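# Assemble two printed parts to match the stand's example

## Task

Join the two printed parts so the assembly matches the finished example on the stand. The robot must not tip over or finish leaning, and nothing may be knocked or moved out of the work area; any of these means failure.

## Robot and tools

ROBOT. A LinearBot: a base that can drive forward, sideways or turn on the spot, with a column about 1.7 m tall. A carriage rides up and down the column (joint lift_m). It carries two identical six-joint arms, left and right, each ending in a two-finger gripper. Each arm's base sits about 0.57 m + lift_m above the floor, and the carriage hangs about 0.15 m lower. A hand reaches 0.78 m from its shoulder but only about 0.38 m below its arm base. The hand is about 0.16 m long and 0.1 m wide (0.14 m open). Parked arm: joints 1-6 = 0, 0.05, 0.05, 1.45, 0, 0.

CAMERAS. carriage_camera is fixed on the carriage, facing forward and tilted about 20 degrees down. left_wrist_camera and right_wrist_camera look out past each hand's fingertips. Images are 672x504 pixels.

FRAMES. Base frame: metres, origin on the floor below the base centre, x forward, y left, z up. The left_hand and right_hand readings are in this frame. Each is the point midway between that hand's pads, with quat_wxyz giving its orientation. The hand's z axis runs along the fingers, and they open along its y axis. base_odometry is measured from where the base stood at the start. It counts wheel turns only, so wheel slip shows up as travel. Heading is in radians, positive to the left.

move. One action per call. 'base' holds exactly one relative command, measured from the base's last reported position. translate_m is metres, forward positive, -2 to 2. strafe_m is metres, left positive, -2 to 2. rotate_rad is radians, counter-clockwise positive, -6.3 to 6.3. 'joints' is a single object keyed by joint name, covering the lift and both arms. Every value is an absolute target, not an offset:
- lift_m: 0 to 1 m.
- left_/right_joint1_rad: -2.617 to 3.054. Turns the arm about the vertical; 0 points forward, positive turns left.
- joint2: 0 to 3.141, shoulder. 0 is upper arm back and level, 1.57 upright, 3.14 forward and level.
- joint3: 0 to 3.141, elbow. 0 is folded, 3.14 straight.
- joint4: -1.57 to 1.57, wrist pitch. Positive raises the fingertips.
- joint5: -1.57 to 1.57, wrist yaw. Positive swings the fingertips right, the opposite of joint1.
- joint6: -2.094 to 2.094, roll about the finger axis.
- left_gripper_m / right_gripper_m: pad gap, 0 to 0.093 m.
'speeds' sets top speeds for this action only: translate_m and strafe_m 0.02-0.5 m/s, rotate_rad 0.05-1.57 rad/s, lift_m 0.08-0.27 m/s. min_time_s (0.1-8 s) is the shortest time each arm and gripper motion may take. A value of 2 or more keeps hand paths straighter. 'cameras' lists the camera names or ['all']. 'blocking': false makes the call return after about 0.5 s while motion continues. A later move only overrides the joints, or base, that it names. A move with no action just reports state and images. No action may run over 15 s; after 14 s a motion ends as time_out.

wait(seconds 0-10, cameras) commands nothing and returns early once running moves finish. stop(cameras) brakes every running motion; the base still coasts a little first. zoom_image(camera, region [x0,y0,x1,y1] in pixels from top-left, at most 504x504) enlarges part of that camera's newest image. read_manual only returns licence text. finished_scene(scene 1) ends the scene for good, so the assembly must hold without the robot.

RESULTS. base_status and joint_status hold one word per motion:
- done: reached target.
- moving: still running.
- off_target: stopped short and may still be pushing.
- contact_stop: the base or lift felt resistance, dropped its target and holds.
- time_out: ran too long, dropped its target and holds.
- not_followed: a self-collision check blocked the arm's targets.
- limit_stop_at_motor_heat: the arm lost power from heat.
on_its_own lists things the robot did without a command. motor_effort gives percentages of maximum, with the peak in brackets. Joint torques and motor temperatures are listed per arm. If a call is refused, or an uncommanded stop shows up, the remaining move, wait and finished_scene calls in that reply are skipped.

GRIPPING. When a hard part is held, the gripper reading can be a few mm below the part's width. To grip firmly, command about 0.005 m below the width read at first contact. To release, command a gap well above the current reading. A firm hold can report off_target.

CAUTIONS.
- Hand readings drift at long reach, and the true hand usually sits lower. Loads make the hand sag.
- Arms bow off a straight path when moving. Unfold them clear of objects, then approach in small steps.
- Never let the two arms collide or press on each other, fingers and grippers included.
- A drive does not notice arms caught on things. Backing up about 0.2 m usually frees a pressed base.
- Tipping risk rises with a high carriage, outstretched or loaded arms, pushing or pulling, and sudden stops. Watch images and hand z for leaning.
- Arms left stretched out heat up; at 100 °C the arm goes limp and falls. When a MOTOR HOT line appears, park the arm.
- Avoid drops, slams, hard pushes and letting parts fall.

Each tool is called after "Emit:" in YAML: its name, and indented under it one key for each argument.

## Session

Emit:
move:

Scene clock: 0.00 s.
Joint torques (N m): no reading
Motor temperatures (°C): left_arm=[15 17 20 16 18 17 16] | right_arm=[15 16 15 16 16 17 14]
base_odometry: x=+0.000 y=+0.000 heading=+0.000
base_status: not commanded
joint_positions: lift_m=+0.300 left_joint1_rad=+0.018 left_joint2_rad=+0.045 left_joint3_rad=+0.063 left_joint4_rad=+1.418 left_joint5_rad=+0.021 left_joint6_rad=+0.021 left_gripper_m=+0.09396 right_joint1_rad=+0.000 right_joint2_rad=+0.067 right_joint3_rad=+0.044 right_joint4_rad=+1.493 right_joint5_rad=-0.002 right_joint6_rad=+0.005 right_gripper_m=+0.09396
joint_status: not commanded
motor_effort: lift_m=+33 drive_wheels=+0
left_hand: x=+0.2506 y=+0.3138 z=+1.3092 quat_wxyz=(+0.997, +0.010, +0.067, +0.019) (m; base frame)
right_hand: x=+0.2448 y=-0.3165 z=+1.3059 quat_wxyz=(+0.999, -0.001, +0.050, +0.003) (m; base frame)
pictures: carriage_camera, left_wrist_camera, right_wrist_camera

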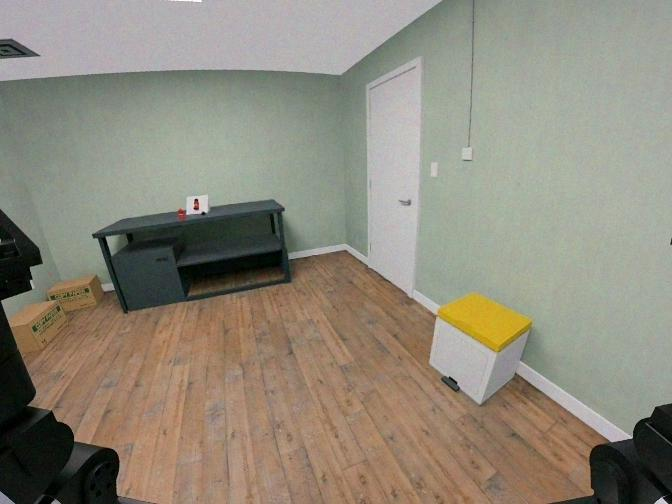

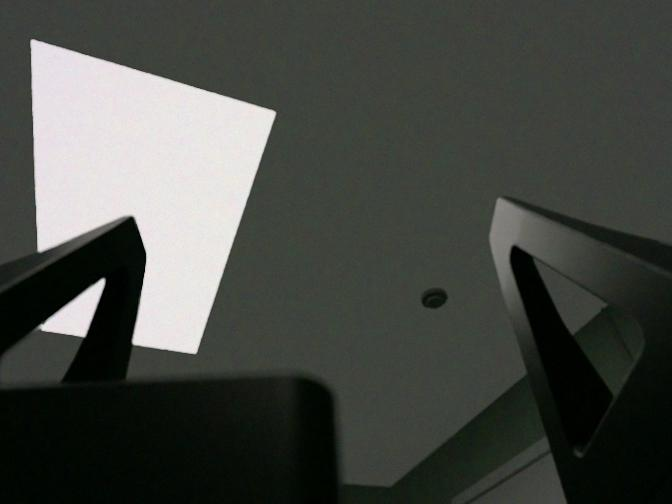

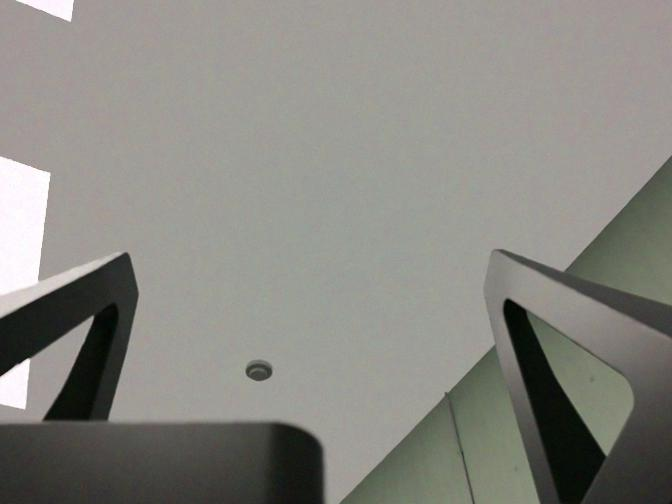

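Emit:
zoom_image:
  camera: "carriage_camera"
  region: [80, 170, 310, 320]

Emit:
zoom_image:
  camera: "carriage_camera"
  region: [165, 185, 225, 230]

Scaled by 2.191 from the camera's 672x504 image, which has a finer 960x720 frame.

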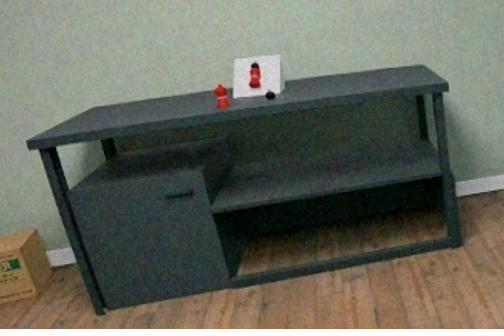

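Scaled by 8.400 from the camera's 672x504 image, which has a finer 960x720 frame.

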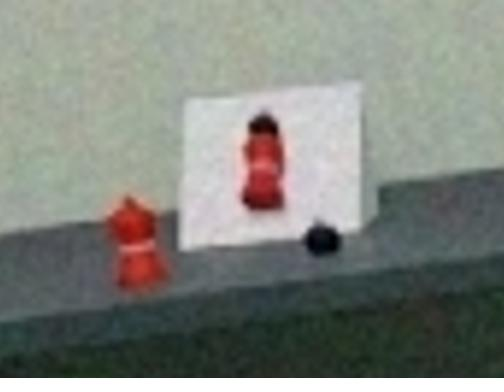

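Emit:
move:
  base: {"rotate_rad": 0.36}
  joints: {"lift_m": 0.5}
  cameras: []

Emit:
move:
  base: {"strafe_m": 0.57}
  cameras: []

Emit:
move:
  base: {"translate_m": 1.5}
  cameras: ["carriage_camera"]

Scene clock: 21.90 s.
Joint torques (N m): left_arm=[0.13 3.81 6.84 -0.19 0.17 -0.14] | right_arm=[0.1 4.51 6.8 -0.26 -0.09 0.05]
move: done
base_odometry: x=+0.000 y=+0.000 heading=+0.360
base_status: done
joint_positions: lift_m=+0.500 left_joint1_rad=+0.018 left_joint2_rad=+0.045 left_joint3_rad=+0.063 left_joint4_rad=+1.418 left_joint5_rad=+0.021 left_joint6_rad=+0.021 left_gripper_m=+0.09396 right_joint1_rad=+0.000 right_joint2_rad=+0.067 right_joint3_rad=+0.044 right_joint4_rad=+1.492 right_joint5_rad=-0.002 right_joint6_rad=+0.005 right_gripper_m=+0.09396
joint_status: all done
motor_effort: lift_m=+35(43) drive_wheels=+5(8)
left_hand: x=+0.2506 y=+0.3138 z=+1.5091 quat_wxyz=(+0.997, +0.010, +0.067, +0.019) (m; base frame)
right_hand: x=+0.2450 y=-0.3165 z=+1.5058 quat_wxyz=(+0.999, -0.001, +0.051, +0.003) (m; base frame)
pictures: none
No camera images: "cameras" was empty.

Scene clock: 25.20 s.
Joint torques (N m): left_arm=[0.16 3.82 6.86 -0.19 0.15 -0.15] | right_arm=[0.25 4.51 6.84 -0.26 -0.09 0.05]
move: done
base_odometry: x=-0.201 y=+0.533 heading=+0.360
base_status: done
joint_positions: lift_m=+0.500 left_joint1_rad=+0.017 left_joint2_rad=+0.045 left_joint3_rad=+0.063 left_joint4_rad=+1.418 left_joint5_rad=+0.021 left_joint6_rad=+0.021 left_gripper_m=+0.09396 right_joint1_rad=-0.001 right_joint2_rad=+0.067 right_joint3_rad=+0.044 right_joint4_rad=+1.492 right_joint5_rad=-0.002 right_joint6_rad=+0.005 right_gripper_m=+0.09396
joint_status: not commanded
motor_effort: lift_m=+35(35) drive_wheels=-4(12)
left_hand: x=+0.2506 y=+0.3138 z=+1.5091 quat_wxyz=(+0.998, +0.010, +0.067, +0.019) (m; base frame)
right_hand: x=+0.2450 y=-0.3165 z=+1.5058 quat_wxyz=(+0.999, -0.001, +0.051, +0.002) (m; base frame)
pictures: none
No camera images: "cameras" was empty.

Scene clock: 30.50 s.
Joint torques (N m): left_arm=[0.16 3.81 6.79 -0.21 0.17 -0.15] | right_arm=[0.18 4.49 6.82 -0.27 -0.09 0.05]
move: done
base_odometry: x=+1.202 y=+1.063 heading=+0.361
base_status: done
joint_positions: lift_m=+0.500 left_joint1_rad=+0.017 left_joint2_rad=+0.045 left_joint3_rad=+0.063 left_joint4_rad=+1.418 left_joint5_rad=+0.021 left_joint6_rad=+0.021 left_gripper_m=+0.09396 right_joint1_rad=-0.001 right_joint2_rad=+0.067 right_joint3_rad=+0.044 right_joint4_rad=+1.493 right_joint5_rad=-0.002 right_joint6_rad=+0.005 right_gripper_m=+0.09396
joint_status: not commanded
motor_effort: lift_m=+35(35) drive_wheels=-4(8)
left_hand: x=+0.2504 y=+0.3138 z=+1.5091 quat_wxyz=(+0.998, +0.010, +0.067, +0.019) (m; base frame)
right_hand: x=+0.2449 y=-0.3165 z=+1.5058 quat_wxyz=(+0.999, -0.001, +0.050, +0.002) (m; base frame)
pictures: carriage_camera
camera_calibration:
carriage_camera: T_world_to_cam=[[0.0182024, -0.998467, -0.0522633, 0.0700906], [-0.344029, 0.0428255, -0.937982, 1.44031], [0.938783, 0.0350536, -0.342722, 0.392431], [0, 0, 0, 1]] pos_world=[0.125826, -0.00545492, 1.48914]

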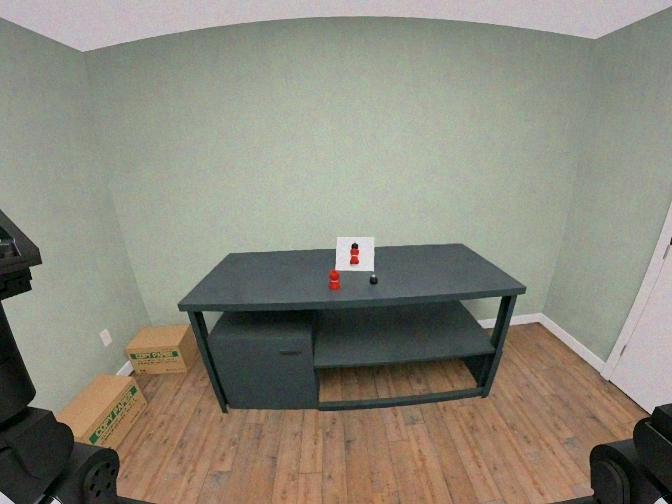

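Emit:
zoom_image:
  camera: "carriage_camera"
  region: [315, 230, 395, 300]

Scaled by 6.300 from the camera's 672x504 image, which has a finer 960x720 frame.

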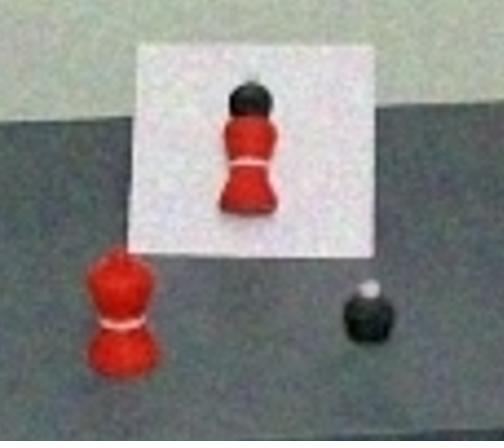

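Emit:
move:
  base: {"strafe_m": 0.25}
  joints: {"lift_m": 0.75}
  cameras: []

Emit:
move:
  base: {"translate_m": 0.66}
  speeds: {"translate_m": 0.3}
  cameras: ["carriage_camera"]

Emit:
move:
  joints: {"right_joint2_rad": 2.353, "right_joint3_rad": 1.553, "right_joint4_rad": -0.77, "right_joint1_rad": 0, "right_joint5_rad": 0, "right_joint6_rad": 0}
  min_time_s: 2.5
  cameras: ["carriage_camera", "right_wrist_camera"]

Scene clock: 93.03 s.
Joint torques (N m): left_arm=[0.21 3.79 6.84 -0.2 0.14 -0.15] | right_arm=[0.21 4.51 6.8 -0.26 -0.09 0.06]
Motor temperatures (°C): left_arm=[15 18 27 16 18 17 16] | right_arm=[15 18 20 16 16 17 14]
move: done
base_odometry: x=+1.114 y=+1.297 heading=+0.360
base_status: done
joint_positions: lift_m=+0.750 left_joint1_rad=+0.016 left_joint2_rad=+0.045 left_joint3_rad=+0.063 left_joint4_rad=+1.418 left_joint5_rad=+0.021 left_joint6_rad=+0.021 left_gripper_m=+0.09396 right_joint1_rad=-0.002 right_joint2_rad=+0.067 right_joint3_rad=+0.044 right_joint4_rad=+1.493 right_joint5_rad=-0.002 right_joint6_rad=+0.005 right_gripper_m=+0.09396
joint_status: all done
motor_effort: lift_m=+35(45) drive_wheels=-3(7)
left_hand: x=+0.2502 y=+0.3138 z=+1.7592 quat_wxyz=(+0.998, +0.010, +0.067, +0.018) (m; base frame)
right_hand: x=+0.2449 y=-0.3165 z=+1.7558 quat_wxyz=(+0.999, -0.001, +0.050, +0.002) (m; base frame)
pictures: none
No camera images: "cameras" was empty.

Scene clock: 96.73 s.
Joint torques (N m): left_arm=[0.23 3.89 6.83 -0.18 0.18 -0.15] | right_arm=[0.23 4.48 6.79 -0.27 -0.09 0.05]
move: done
base_odometry: x=+1.731 y=+1.531 heading=+0.361
base_status: done
joint_positions: lift_m=+0.750 left_joint1_rad=+0.016 left_joint2_rad=+0.045 left_joint3_rad=+0.063 left_joint4_rad=+1.418 left_joint5_rad=+0.021 left_joint6_rad=+0.021 left_gripper_m=+0.09396 right_joint1_rad=-0.002 right_joint2_rad=+0.067 right_joint3_rad=+0.044 right_joint4_rad=+1.493 right_joint5_rad=-0.002 right_joint6_rad=+0.005 right_gripper_m=+0.09396
joint_status: not commanded
motor_effort: lift_m=+35(35) drive_wheels=-4(7)
left_hand: x=+0.2503 y=+0.3138 z=+1.7592 quat_wxyz=(+0.998, +0.010, +0.067, +0.018) (m; base frame)
right_hand: x=+0.2449 y=-0.3165 z=+1.7558 quat_wxyz=(+0.999, -0.001, +0.050, +0.002) (m; base frame)
pictures: carriage_camera
camera_calibration:
carriage_camera: T_world_to_cam=[[0.0182024, -0.998467, -0.0522633, 0.0831564], [-0.344029, 0.0428255, -0.937982, 1.67481], [0.938783, 0.0350536, -0.342722, 0.478111], [0, 0, 0, 1]] pos_world=[0.125826, -0.00545492, 1.73914]

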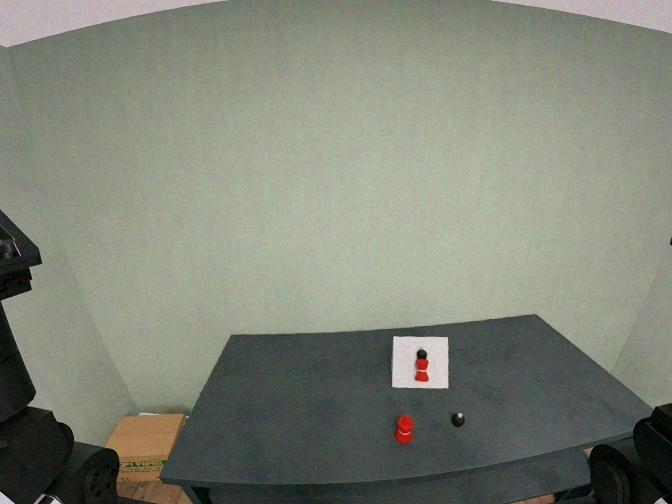

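Scene clock: 99.67 s.
Joint torques (N m): left_arm=[0.21 3.79 6.84 -0.2 0.17 -0.15] | right_arm=[0.23 -13.39 8.66 0.18 -0.07 -0.01]
move: done
base_odometry: x=+1.731 y=+1.531 heading=+0.361
base_status: not commanded
joint_positions: lift_m=+0.750 left_joint1_rad=+0.016 left_joint2_rad=+0.045 left_joint3_rad=+0.063 left_joint4_rad=+1.418 left_joint5_rad=+0.021 left_joint6_rad=+0.021 left_gripper_m=+0.09396 right_joint1_rad=-0.002 right_joint2_rad=+2.341 right_joint3_rad=+1.528 right_joint4_rad=-0.759 right_joint5_rad=-0.002 right_joint6_rad=+0.005 right_gripper_m=+0.09396
joint_status: all done
motor_effort: lift_m=+35(35) drive_wheels=-4(4)
left_hand: x=+0.2503 y=+0.3138 z=+1.7592 quat_wxyz=(+0.998, +0.010, +0.067, +0.018) (m; base frame)
right_hand: x=+0.6324 y=-0.3172 z=+1.2418 quat_wxyz=(-0.001, +0.003, +1.000, +0.001) (m; base frame)
pictures: carriage_camera, right_wrist_camera
camera_calibration:
carriage_camera: T_world_to_cam=[[0.0182024, -0.998467, -0.0522633, 0.0831564], [-0.344029, 0.0428255, -0.937982, 1.67481], [0.938783, 0.0350536, -0.342722, 0.478111], [0, 0, 0, 1]] pos_world=[0.125826, -0.00545492, 1.73914]
right_wrist_camera: T_world_to_cam=[[0.0138084, -0.998969, 0.0432559, -0.383339], [-0.833926, 0.0123635, 0.551738, -0.142839], [-0.551704, -0.0436908, -0.832895, 1.49504], [0, 0, 0, 1]] pos_world=[0.710994, -0.315858, 1.3406]

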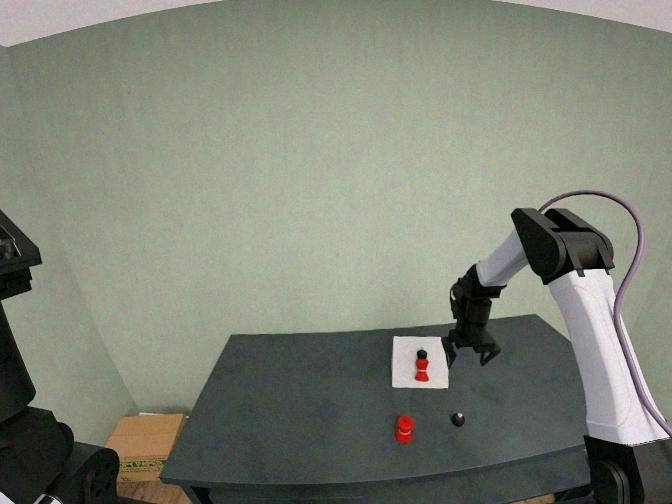

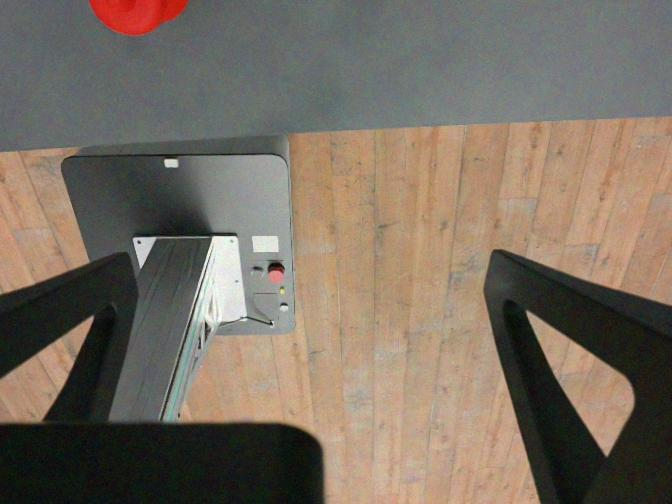

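Emit:
move:
  joints: {"lift_m": 0.62, "right_joint2_rad": 2.695, "right_joint3_rad": 1.895, "right_joint4_rad": -0.77, "right_joint1_rad": -0.149, "right_joint5_rad": 0, "right_joint6_rad": 0}
  min_time_s: 1.5
  cameras: ["carriage_camera", "right_wrist_camera"]

Scene clock: 114.50 s.
Joint torques (N m): left_arm=[0.2 3.78 6.8 -0.19 0.17 -0.15] | right_arm=[-0.27 -15.2 8.61 0.25 -0.08 -0.01]
Motor temperatures (°C): left_arm=[15 18 27 16 18 17 16] | right_arm=[15 24 24 16 16 17 14]
move: done
base_odometry: x=+1.731 y=+1.531 heading=+0.361
base_status: not commanded
joint_positions: lift_m=+0.620 left_joint1_rad=+0.016 left_joint2_rad=+0.045 left_joint3_rad=+0.063 left_joint4_rad=+1.418 left_joint5_rad=+0.021 left_joint6_rad=+0.021 left_gripper_m=+0.09396 right_joint1_rad=-0.144 right_joint2_rad=+2.679 right_joint3_rad=+1.870 right_joint4_rad=-0.767 right_joint5_rad=-0.002 right_joint6_rad=+0.005 right_gripper_m=+0.09396
joint_status: all done
motor_effort: lift_m=+30(34) drive_wheels=-4(4)
left_hand: x=+0.2503 y=+0.3138 z=+1.6296 quat_wxyz=(+0.998, +0.010, +0.067, +0.018) (m; base frame)
right_hand: x=+0.6795 y=-0.3837 z=+1.0412 quat_wxyz=(-0.003, +0.075, +0.997, +0.001) (m; base frame)
pictures: carriage_camera, right_wrist_camera
camera_calibration:
carriage_camera: T_world_to_cam=[[0.0182024, -0.998467, -0.0522633, 0.0763831], [-0.344029, 0.0428255, -0.937982, 1.55324], [0.938783, 0.0350536, -0.342722, 0.433694], [0, 0, 0, 1]] pos_world=[0.125826, -0.00545492, 1.60954]
right_wrist_camera: T_world_to_cam=[[-0.128214, -0.990806, 0.0431773, -0.342026], [-0.821193, 0.130474, 0.555535, 0.0405778], [-0.556061, 0.0357703, -0.830371, 1.38187], [0, 0, 0, 1]] pos_world=[0.757874, -0.393606, 1.13969]

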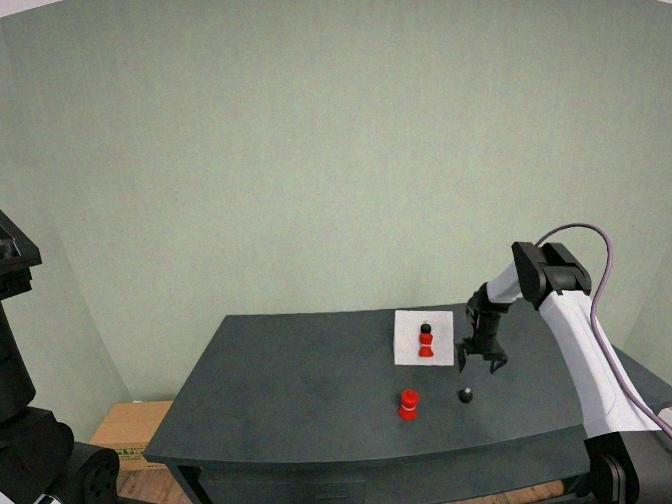

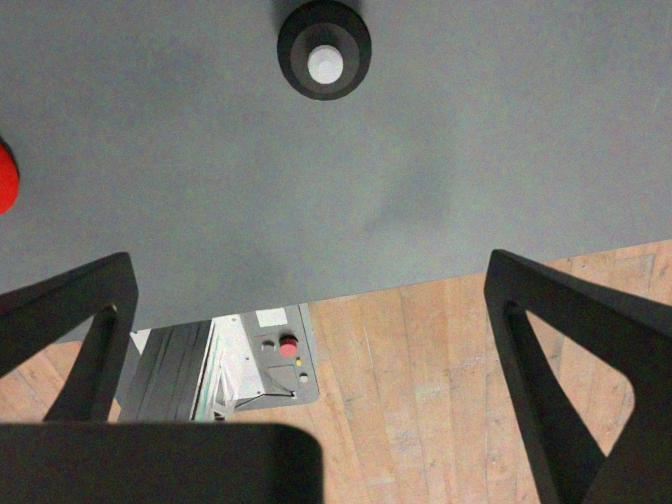

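Emit:
move:
  joints: {"lift_m": 0.58, "right_joint2_rad": 2.9, "right_joint3_rad": 2.205, "right_joint4_rad": -0.87, "right_joint1_rad": -0.160, "right_joint5_rad": 0, "right_joint6_rad": 0}
  min_time_s: 1.5
  cameras: ["carriage_camera", "right_wrist_camera"]

Scene clock: 130.43 s.
Joint torques (N m): left_arm=[0.23 3.86 6.89 -0.2 0.17 -0.16] | right_arm=[-0.29 -16.02 9.17 0.22 -0.08 -0.01]
move: done
base_odometry: x=+1.731 y=+1.531 heading=+0.361
base_status: not commanded
joint_positions: lift_m=+0.580 left_joint1_rad=+0.016 left_joint2_rad=+0.045 left_joint3_rad=+0.063 left_joint4_rad=+1.418 left_joint5_rad=+0.021 left_joint6_rad=+0.021 left_gripper_m=+0.09396 right_joint1_rad=-0.155 right_joint2_rad=+2.882 right_joint3_rad=+2.178 right_joint4_rad=-0.860 right_joint5_rad=-0.002 right_joint6_rad=+0.005 right_gripper_m=+0.09396
joint_status: all done
motor_effort: lift_m=+31(34) drive_wheels=+2(4)
left_hand: x=+0.2506 y=+0.3138 z=+1.5893 quat_wxyz=(+0.998, +0.010, +0.067, +0.018) (m; base frame)
right_hand: x=+0.7137 y=-0.3941 z=+0.9745 quat_wxyz=(+0.004, +0.080, +0.997, +0.001) (m; base frame)
pictures: carriage_camera, right_wrist_camera
camera_calibration:
carriage_camera: T_world_to_cam=[[0.0182024, -0.998467, -0.0522633, 0.0742874], [-0.344029, 0.0428255, -0.937982, 1.51563], [0.938783, 0.0350536, -0.342722, 0.419951], [0, 0, 0, 1]] pos_world=[0.125826, -0.00545492, 1.56944]
right_wrist_camera: T_world_to_cam=[[-0.139324, -0.989297, 0.0433565, -0.33671], [-0.827223, 0.140343, 0.544065, 0.126478], [-0.544327, 0.0399359, -0.837922, 1.34659], [0, 0, 0, 1]] pos_world=[0.790698, -0.404634, 1.07412]

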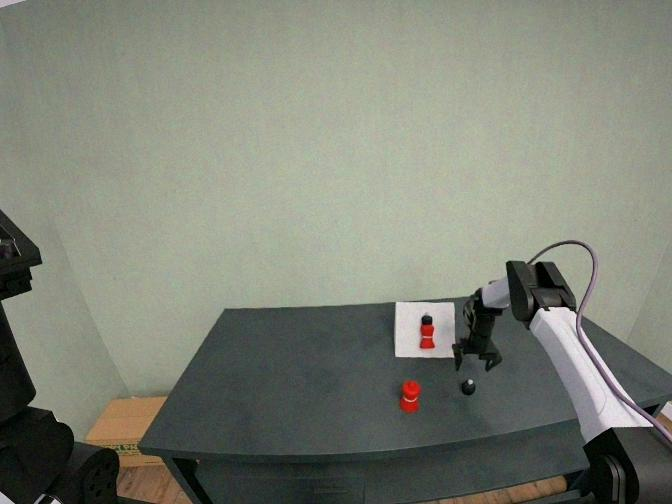

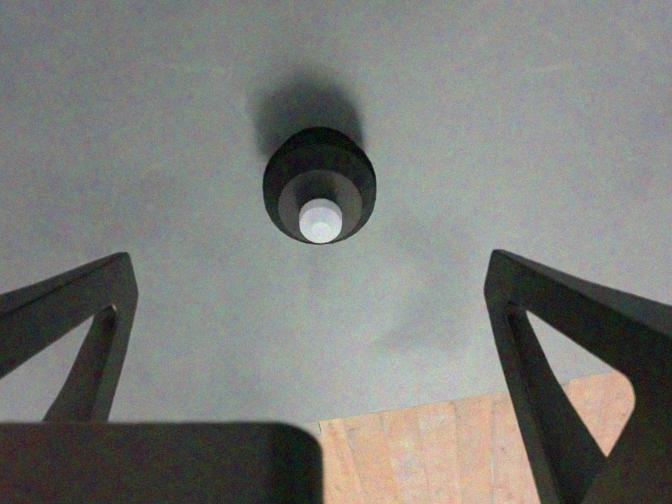

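Emit:
move:
  joints: {"lift_m": 0.5, "right_joint2_rad": 2.79, "right_joint3_rad": 2.095, "right_joint4_rad": -0.87, "right_joint1_rad": -0.160, "right_joint5_rad": 0, "right_joint6_rad": 0}
  min_time_s: 0.8
  cameras: ["carriage_camera", "right_wrist_camera"]

Emit:
zoom_image:
  camera: "carriage_camera"
  region: [380, 280, 540, 400]

Scene clock: 146.07 s.
Joint torques (N m): left_arm=[0.17 3.81 6.89 -0.2 0.17 -0.15] | right_arm=[-0.23 -21.55 5.41 0.2 -0.08 -0.01]
Motor temperatures (°C): left_arm=[15 19 28 16 18 17 16] | right_arm=[15 32 27 16 16 17 14]
move: done
base_odometry: x=+1.731 y=+1.531 heading=+0.361
base_status: not commanded
joint_positions: lift_m=+0.500 left_joint1_rad=+0.016 left_joint2_rad=+0.045 left_joint3_rad=+0.063 left_joint4_rad=+1.418 left_joint5_rad=+0.021 left_joint6_rad=+0.021 left_gripper_m=+0.09396 right_joint1_rad=-0.156 right_joint2_rad=+2.829 right_joint3_rad=+2.109 right_joint4_rad=-0.864 right_joint5_rad=-0.001 right_joint6_rad=+0.005 right_gripper_m=+0.09396
joint_status: all done
motor_effort: lift_m=+30(34) drive_wheels=-4(4)
left_hand: x=+0.2506 y=+0.3138 z=+1.5094 quat_wxyz=(+0.998, +0.010, +0.067, +0.018) (m; base frame)
right_hand: x=+0.7031 y=-0.3929 z=+0.9045 quat_wxyz=(-0.006, +0.080, +0.997, +0.001) (m; base frame)
pictures: carriage_camera, right_wrist_camera
camera_calibration:
carriage_camera: T_world_to_cam=[[0.0182024, -0.998467, -0.0522633, 0.0701115], [-0.344029, 0.0428255, -0.937982, 1.44069], [0.938783, 0.0350536, -0.342722, 0.392568], [0, 0, 0, 1]] pos_world=[0.125826, -0.00545492, 1.48954]
right_wrist_camera: T_world_to_cam=[[-0.138863, -0.989356, 0.0435061, -0.334461], [-0.816306, 0.139225, 0.560589, 0.132577], [-0.560679, 0.0423305, -0.82695, 1.28453], [0, 0, 0, 1]] pos_world=[0.781991, -0.403734, 1.00248]

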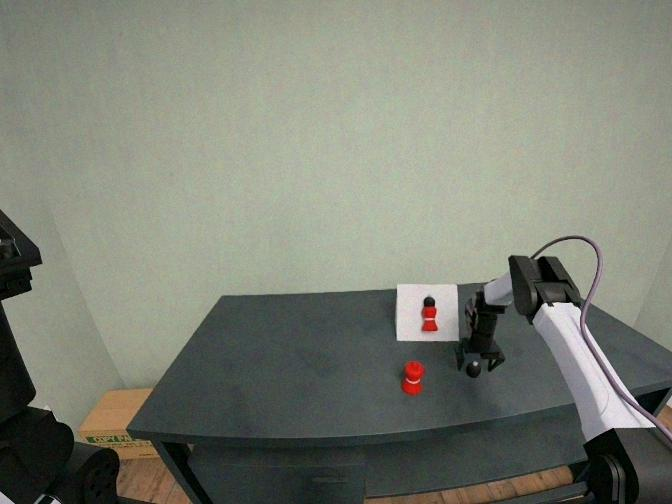

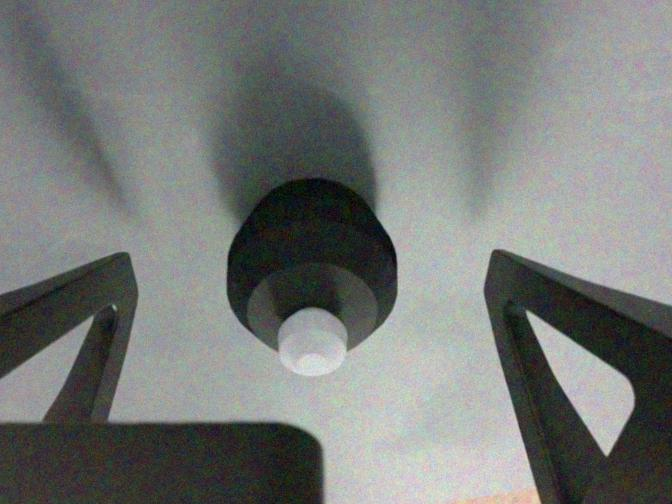

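Scaled by 3.150 from the camera's 672x504 image, which has a finer 960x720 frame.

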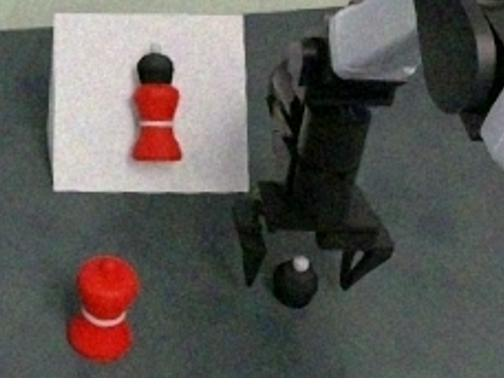

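Emit:
move:
  joints: {"lift_m": 0.488}
  speeds: {"lift_m": 0.08}
  cameras: ["right_wrist_camera"]

Emit:
move:
  joints: {"right_gripper_m": 0.037}
  min_time_s: 2
  cameras: ["right_wrist_camera"]

Scene clock: 160.30 s.
Joint torques (N m): left_arm=[0.21 3.84 6.9 -0.19 0.17 -0.15] | right_arm=[-0.24 -20.79 5.89 0.24 -0.07 -0.01]
Motor temperatures (°C): left_arm=[15 19 28 16 18 17 16] | right_arm=[15 49 24 16 16 17 14]
move: done
base_odometry: x=+1.731 y=+1.531 heading=+0.361
base_status: not commanded
joint_positions: lift_m=+0.488 left_joint1_rad=+0.016 left_joint2_rad=+0.045 left_joint3_rad=+0.063 left_joint4_rad=+1.418 left_joint5_rad=+0.021 left_joint6_rad=+0.021 left_gripper_m=+0.09396 right_joint1_rad=-0.156 right_joint2_rad=+2.821 right_joint3_rad=+2.104 right_joint4_rad=-0.867 right_joint5_rad=-0.001 right_joint6_rad=+0.005 right_gripper_m=+0.09396
joint_status: all done
motor_effort: lift_m=+31(32) drive_wheels=-4(4)
left_hand: x=+0.2506 y=+0.3138 z=+1.4973 quat_wxyz=(+0.998, +0.010, +0.067, +0.018) (m; base frame)
right_hand: x=+0.7023 y=-0.3928 z=+0.8948 quat_wxyz=(-0.007, +0.080, +0.997, +0.001) (m; base frame)
pictures: right_wrist_camera
camera_calibration:
right_wrist_camera: T_world_to_cam=[[-0.138739, -0.989376, 0.0434432, -0.334061], [-0.815463, 0.139022, 0.561866, 0.13556], [-0.561936, 0.0425262, -0.826087, 1.27629], [0, 0, 0, 1]] pos_world=[0.78139, -0.403634, 0.992672]

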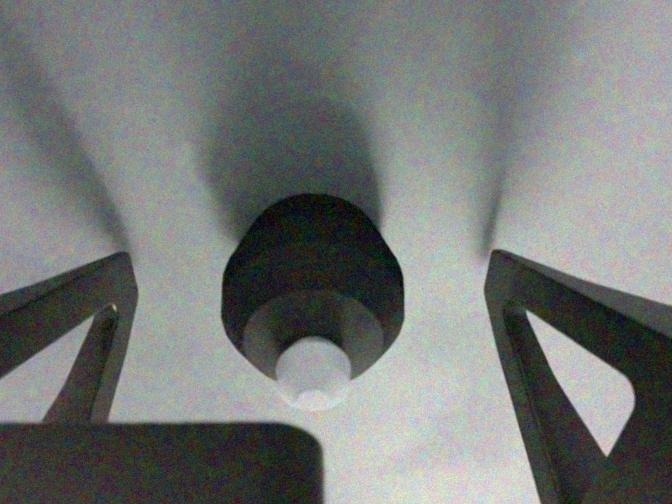

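Scene clock: 162.60 s.
Joint torques (N m): left_arm=[0.25 3.84 6.86 -0.2 0.17 -0.15] | right_arm=[-0.23 -20.81 5.86 0.23 -0.08 0]
move: off_target
base_odometry: x=+1.731 y=+1.531 heading=+0.361
base_status: not commanded
joint_positions: lift_m=+0.488 left_joint1_rad=+0.016 left_joint2_rad=+0.045 left_joint3_rad=+0.063 left_joint4_rad=+1.418 left_joint5_rad=+0.021 left_joint6_rad=+0.021 left_gripper_m=+0.09396 right_joint1_rad=-0.156 right_joint2_rad=+2.821 right_joint3_rad=+2.104 right_joint4_rad=-0.867 right_joint5_rad=-0.001 right_joint6_rad=+0.005 right_gripper_m=+0.04137
joint_status: right_gripper_m off_target (ended at +0.04140, target +0.03700)
motor_effort: lift_m=+31(31) drive_wheels=+2(4)
left_hand: x=+0.2506 y=+0.3138 z=+1.4973 quat_wxyz=(+0.998, +0.010, +0.067, +0.018) (m; base frame)
right_hand: x=+0.7022 y=-0.3928 z=+0.8947 quat_wxyz=(-0.007, +0.080, +0.997, +0.001) (m; base frame)
pictures: right_wrist_camera
camera_calibration:
right_wrist_camera: T_world_to_cam=[[-0.138786, -0.98937, 0.0434167, -0.333987], [-0.815251, 0.139031, 0.562171, 0.135207], [-0.562232, 0.042626, -0.82588, 1.27619], [0, 0, 0, 1]] pos_world=[0.78139, -0.403634, 0.992471]

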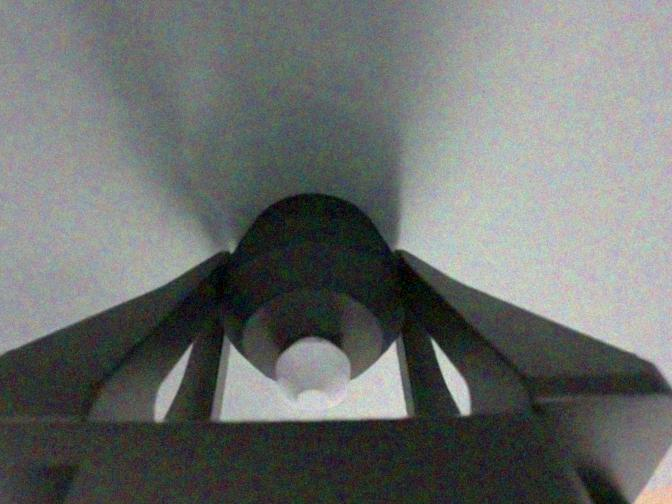

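Emit:
move:
  joints: {"lift_m": 0.65}
  cameras: ["right_wrist_camera"]

Emit:
move:
  joints: {"right_joint1_rad": 0.265, "right_joint2_rad": 2.64, "right_joint3_rad": 1.94, "right_joint4_rad": -0.87}
  min_time_s: 2
  cameras: ["carriage_camera", "right_wrist_camera"]

Scene clock: 180.27 s.
Joint torques (N m): left_arm=[0.28 3.79 6.87 -0.19 0.17 -0.16] | right_arm=[-0.23 -19.81 6.13 0.24 -0.08 0]
Motor temperatures (°C): left_arm=[15 19 28 16 18 17 16] | right_arm=[15 60 23 16 16 17 15]
move: done
base_odometry: x=+1.731 y=+1.531 heading=+0.361
base_status: not commanded
joint_positions: lift_m=+0.650 left_joint1_rad=+0.016 left_joint2_rad=+0.045 left_joint3_rad=+0.063 left_joint4_rad=+1.418 left_joint5_rad=+0.021 left_joint6_rad=+0.021 left_gripper_m=+0.09396 right_joint1_rad=-0.156 right_joint2_rad=+2.812 right_joint3_rad=+2.101 right_joint4_rad=-0.869 right_joint5_rad=-0.001 right_joint6_rad=+0.005 right_gripper_m=+0.04137
joint_status: all done
motor_effort: lift_m=+34(43) drive_wheels=-4(4)
left_hand: x=+0.2506 y=+0.3138 z=+1.6590 quat_wxyz=(+0.998, +0.010, +0.067, +0.018) (m; base frame)
right_hand: x=+0.7034 y=-0.3930 z=+1.0602 quat_wxyz=(-0.005, +0.080, +0.997, +0.001) (m; base frame)
pictures: right_wrist_camera
camera_calibration:
right_wrist_camera: T_world_to_cam=[[-0.138938, -0.989344, 0.0435263, -0.341208], [-0.818002, 0.139428, 0.558062, 0.0494578], [-0.558184, 0.0419313, -0.828657, 1.41341], [0, 0, 0, 1]] pos_world=[0.781992, -0.403734, 1.15848]

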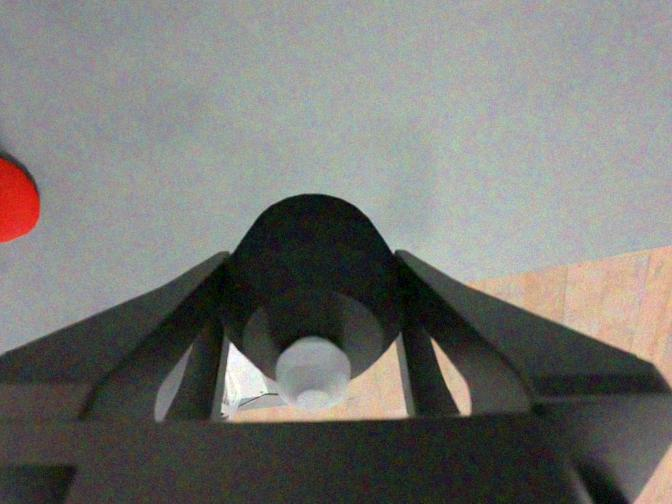

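Scene clock: 182.57 s.
Joint torques (N m): left_arm=[0.23 3.85 6.84 -0.2 0.17 -0.15] | right_arm=[0.34 -21.46 5.33 0.22 -0.09 -0.01]
Motor temperatures (°C): left_arm=[15 19 28 16 18 17 16] | right_arm=[15 61 23 16 16 17 15]
move: done
base_odometry: x=+1.731 y=+1.531 heading=+0.361
base_status: not commanded
joint_positions: lift_m=+0.650 left_joint1_rad=+0.016 left_joint2_rad=+0.045 left_joint3_rad=+0.063 left_joint4_rad=+1.418 left_joint5_rad=+0.021 left_joint6_rad=+0.021 left_gripper_m=+0.09396 right_joint1_rad=+0.263 right_joint2_rad=+2.684 right_joint3_rad=+1.953 right_joint4_rad=-0.869 right_joint5_rad=-0.001 right_joint6_rad=+0.005 right_gripper_m=+0.04137
joint_status: all done
motor_effort: lift_m=+34(34) drive_wheels=+2(4)
left_hand: x=+0.2506 y=+0.3138 z=+1.6590 quat_wxyz=(+0.998, +0.010, +0.067, +0.018) (m; base frame)
right_hand: x=+0.6732 y=-0.1939 z=+1.0873 quat_wxyz=(-0.014, -0.129, +0.992, -0.001) (m; base frame)
pictures: carriage_camera, right_wrist_camera
camera_calibration:
carriage_camera: T_world_to_cam=[[0.0182024, -0.998467, -0.0522633, 0.0779301], [-0.344029, 0.0428255, -0.937982, 1.58101], [0.938783, 0.0350536, -0.342722, 0.443839], [0, 0, 0, 1]] pos_world=[0.125826, -0.00545492, 1.63914]
right_wrist_camera: T_world_to_cam=[[0.275858, -0.960229, 0.0431637, -0.422865], [-0.793833, -0.202276, 0.57351, -0.117354], [-0.54197, -0.192472, -0.818061, 1.34279], [0, 0, 0, 1]] pos_world=[0.751243, -0.171335, 1.18404]

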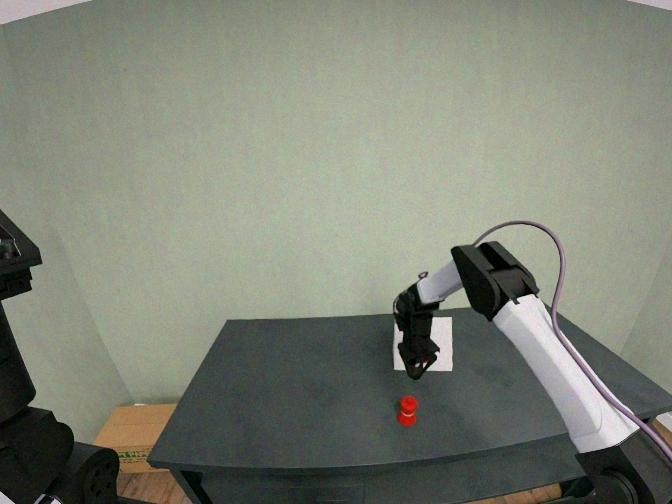

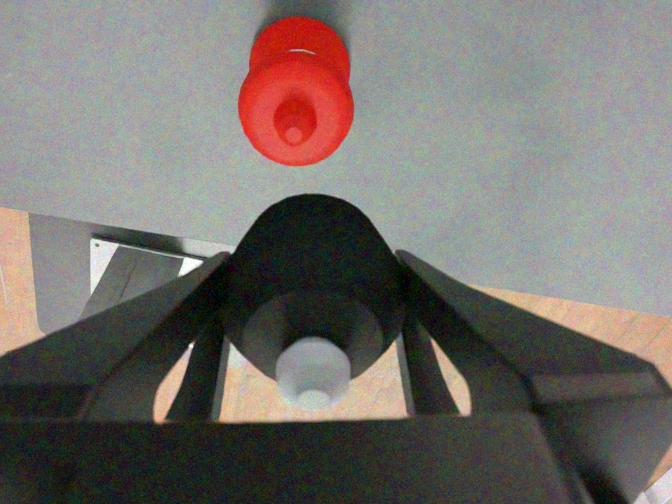

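Emit:
move:
  joints: {"right_joint1_rad": 0.281, "lift_m": 0.605}
  cameras: ["carriage_camera", "right_wrist_camera"]

Emit:
zoom_image:
  camera: "carriage_camera"
  region: [370, 340, 470, 430]

Scene clock: 205.13 s.
Joint torques (N m): left_arm=[0.2 3.85 6.87 -0.19 0.17 -0.14] | right_arm=[0.36 -19.06 6.24 0.24 -0.08 -0.01]
Motor temperatures (°C): left_arm=[15 19 28 16 18 17 16] | right_arm=[15 65 22 16 16 17 15]
move: done
base_odometry: x=+1.731 y=+1.531 heading=+0.361
base_status: not commanded
joint_positions: lift_m=+0.605 left_joint1_rad=+0.016 left_joint2_rad=+0.045 left_joint3_rad=+0.063 left_joint4_rad=+1.418 left_joint5_rad=+0.021 left_joint6_rad=+0.021 left_gripper_m=+0.09396 right_joint1_rad=+0.278 right_joint2_rad=+2.660 right_joint3_rad=+1.946 right_joint4_rad=-0.869 right_joint5_rad=-0.001 right_joint6_rad=+0.005 right_gripper_m=+0.04137
joint_status: all done
motor_effort: lift_m=+31(35) drive_wheels=-4(4)
left_hand: x=+0.2506 y=+0.3138 z=+1.6143 quat_wxyz=(+0.998, +0.010, +0.067, +0.018) (m; base frame)
right_hand: x=+0.6741 y=-0.1861 z=+1.0514 quat_wxyz=(-0.006, -0.136, +0.991, +0.000) (m; base frame)
pictures: carriage_camera, right_wrist_camera
camera_calibration:
carriage_camera: T_world_to_cam=[[0.0182024, -0.998467, -0.0522633, 0.0755939], [-0.344029, 0.0428255, -0.937982, 1.53908], [0.938783, 0.0350536, -0.342722, 0.428519], [0, 0, 0, 1]] pos_world=[0.125826, -0.00545492, 1.59444]
right_wrist_camera: T_world_to_cam=[[0.289814, -0.956093, 0.0435151, -0.42313], [-0.799219, -0.216747, 0.560598, -0.0800213], [-0.526552, -0.197247, -0.826944, 1.31352], [0, 0, 0, 1]] pos_world=[0.750309, -0.162809, 1.14948]

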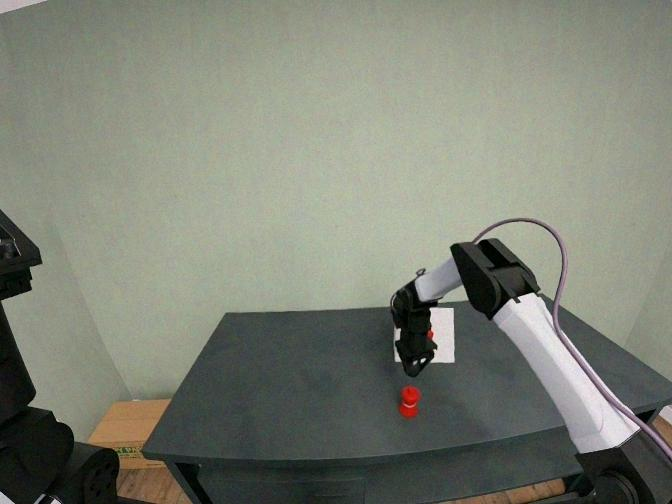

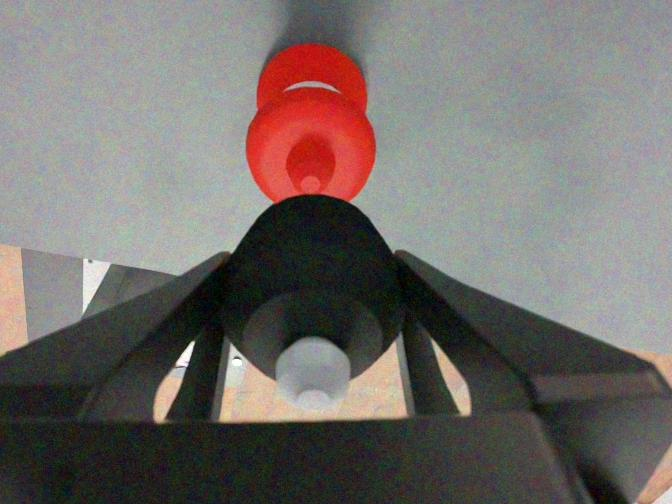

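Scaled by 5.040 from the camera's 672x504 image, which has a finer 960x720 frame.

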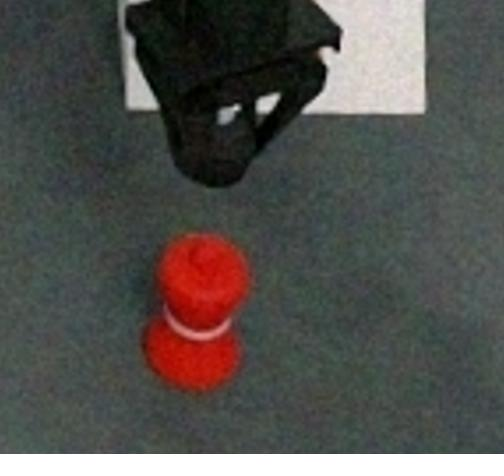

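Emit:
move:
  joints: {"lift_m": 0.572}
  speeds: {"lift_m": 0.1}
  cameras: ["carriage_camera", "right_wrist_camera"]

Emit:
zoom_image:
  camera: "carriage_camera"
  region: [370, 330, 470, 420]

Scene clock: 216.87 s.
Joint torques (N m): left_arm=[0.16 3.81 6.84 -0.18 0.18 -0.15] | right_arm=[0.4 -18.85 6.17 0.26 -0.08 -0.01]
Motor temperatures (°C): left_arm=[15 19 28 16 18 17 16] | right_arm=[15 68 22 16 16 17 16]
move: done
base_odometry: x=+1.731 y=+1.531 heading=+0.361
base_status: not commanded
joint_positions: lift_m=+0.572 left_joint1_rad=+0.016 left_joint2_rad=+0.045 left_joint3_rad=+0.063 left_joint4_rad=+1.418 left_joint5_rad=+0.021 left_joint6_rad=+0.021 left_gripper_m=+0.09396 right_joint1_rad=+0.278 right_joint2_rad=+2.658 right_joint3_rad=+1.946 right_joint4_rad=-0.869 right_joint5_rad=-0.001 right_joint6_rad=+0.005 right_gripper_m=+0.04137
joint_status: all done
motor_effort: lift_m=+31(32) drive_wheels=-4(4)
left_hand: x=+0.2506 y=+0.3138 z=+1.5813 quat_wxyz=(+0.998, +0.010, +0.067, +0.018) (m; base frame)
right_hand: x=+0.6745 y=-0.1860 z=+1.0194 quat_wxyz=(-0.005, -0.136, +0.991, +0.000) (m; base frame)
pictures: carriage_camera, right_wrist_camera
camera_calibration:
carriage_camera: T_world_to_cam=[[0.0182024, -0.998467, -0.0522633, 0.0738693], [-0.344029, 0.0428255, -0.937982, 1.50813], [0.938783, 0.0350536, -0.342722, 0.417209], [0, 0, 0, 1]] pos_world=[0.125826, -0.00545492, 1.56144]
right_wrist_camera: T_world_to_cam=[[0.289708, -0.956127, 0.0434796, -0.42159], [-0.800251, -0.217057, 0.559003, -0.0594521], [-0.525041, -0.196742, -0.828025, 1.28742], [0, 0, 0, 1]] pos_world=[0.750509, -0.162709, 1.11758]

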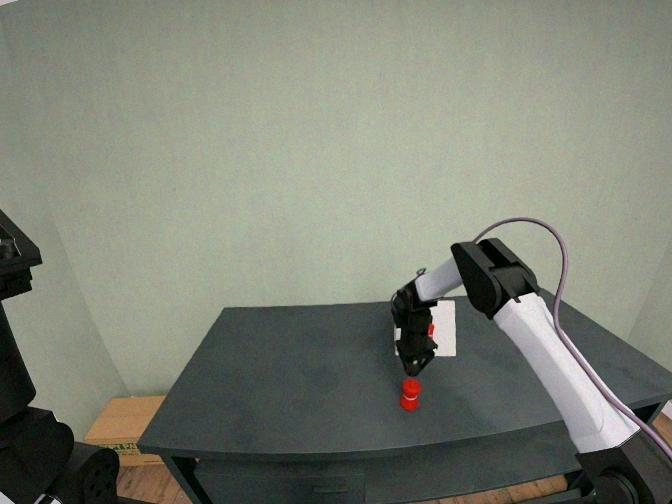

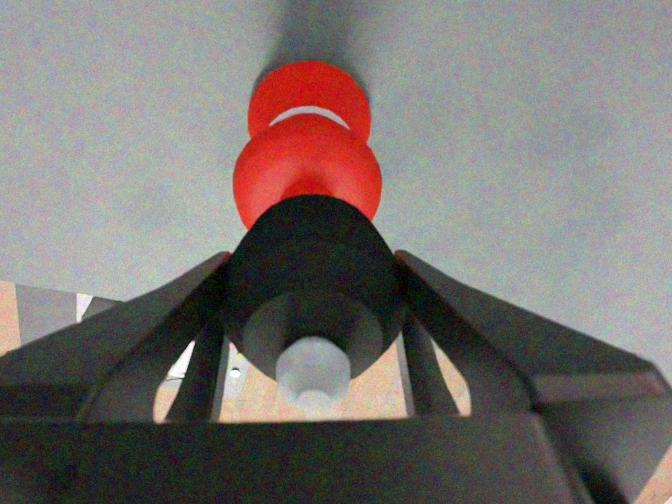

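Scaled by 5.040 from the camera's 672x504 image, which has a finer 960x720 frame.

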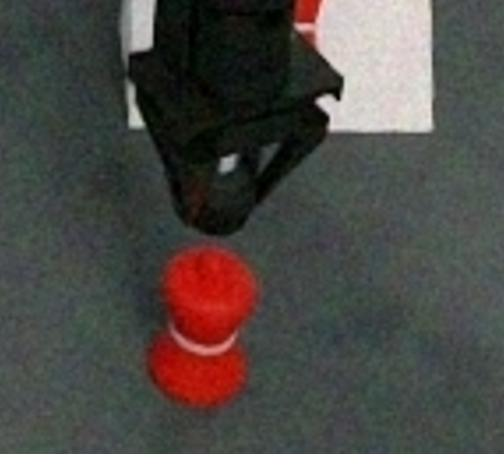

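Emit:
move:
  joints: {"lift_m": 0.555}
  speeds: {"lift_m": 0.08}
  cameras: ["carriage_camera", "right_wrist_camera"]

Emit:
zoom_image:
  camera: "carriage_camera"
  region: [370, 330, 470, 420]

Scene clock: 227.17 s.
Joint torques (N m): left_arm=[0.23 3.82 6.89 -0.19 0.17 -0.15] | right_arm=[0.36 -18.7 6.2 0.26 -0.08 -0.01]
Motor temperatures (°C): left_arm=[15 19 29 16 18 17 16] | right_arm=[15 68 22 16 16 17 16]
move: done
base_odometry: x=+1.731 y=+1.531 heading=+0.361
base_status: not commanded
joint_positions: lift_m=+0.555 left_joint1_rad=+0.016 left_joint2_rad=+0.045 left_joint3_rad=+0.063 left_joint4_rad=+1.418 left_joint5_rad=+0.021 left_joint6_rad=+0.021 left_gripper_m=+0.09396 right_joint1_rad=+0.278 right_joint2_rad=+2.657 right_joint3_rad=+1.946 right_joint4_rad=-0.869 right_joint5_rad=-0.001 right_joint6_rad=+0.005 right_gripper_m=+0.04137
joint_status: all done
motor_effort: lift_m=+31(31) drive_wheels=+2(4)
left_hand: x=+0.2506 y=+0.3138 z=+1.5643 quat_wxyz=(+0.998, +0.010, +0.067, +0.018) (m; base frame)
right_hand: x=+0.6747 y=-0.1860 z=+1.0030 quat_wxyz=(-0.005, -0.136, +0.991, +0.000) (m; base frame)
pictures: carriage_camera, right_wrist_camera
camera_calibration:
carriage_camera: T_world_to_cam=[[0.0182024, -0.998467, -0.0522633, 0.0729808], [-0.344029, 0.0428255, -0.937982, 1.49218], [0.938783, 0.0350536, -0.342722, 0.411383], [0, 0, 0, 1]] pos_world=[0.125826, -0.00545492, 1.54444]
right_wrist_camera: T_world_to_cam=[[0.289699, -0.956126, 0.043558, -0.420986], [-0.800646, -0.217151, 0.5584, -0.0492597], [-0.524443, -0.196643, -0.828427, 1.27391], [0, 0, 0, 1]] pos_world=[0.75061, -0.162708, 1.10118]

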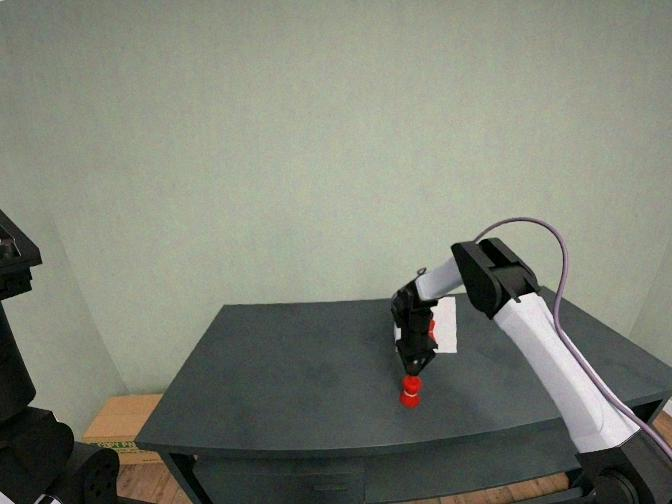

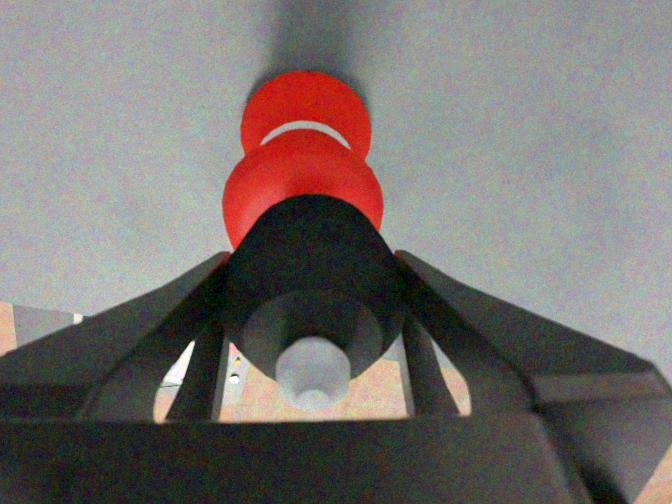

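Scaled by 5.040 from the camera's 672x504 image, which has a finer 960x720 frame.

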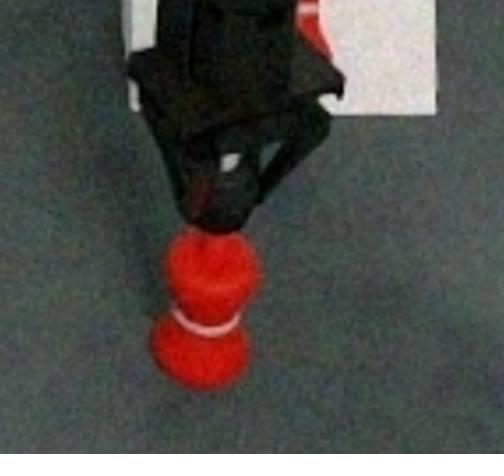

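Emit:
zoom_image:
  camera: "carriage_camera"
  region: [392, 350, 432, 410]

Emit:
zoom_image:
  camera: "right_wrist_camera"
  region: [200, 50, 430, 420]

Scaled by 8.400 from the camera's 672x504 image, which has a finer 960x720 frame.

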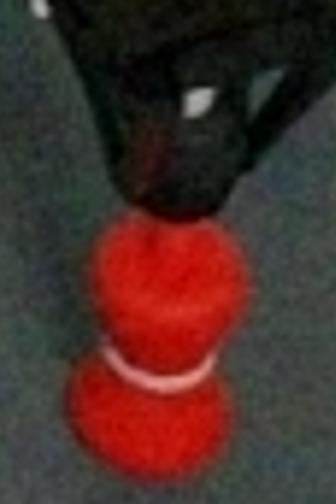

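Scaled by 1.362 from the camera's 672x504 image, which has a finer 960x720 frame.

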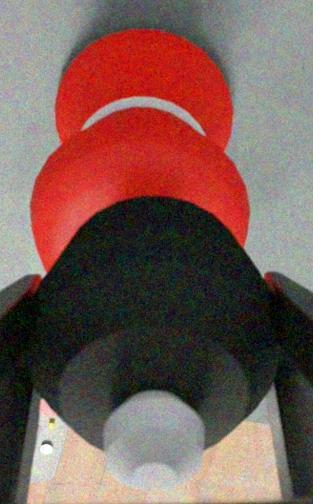

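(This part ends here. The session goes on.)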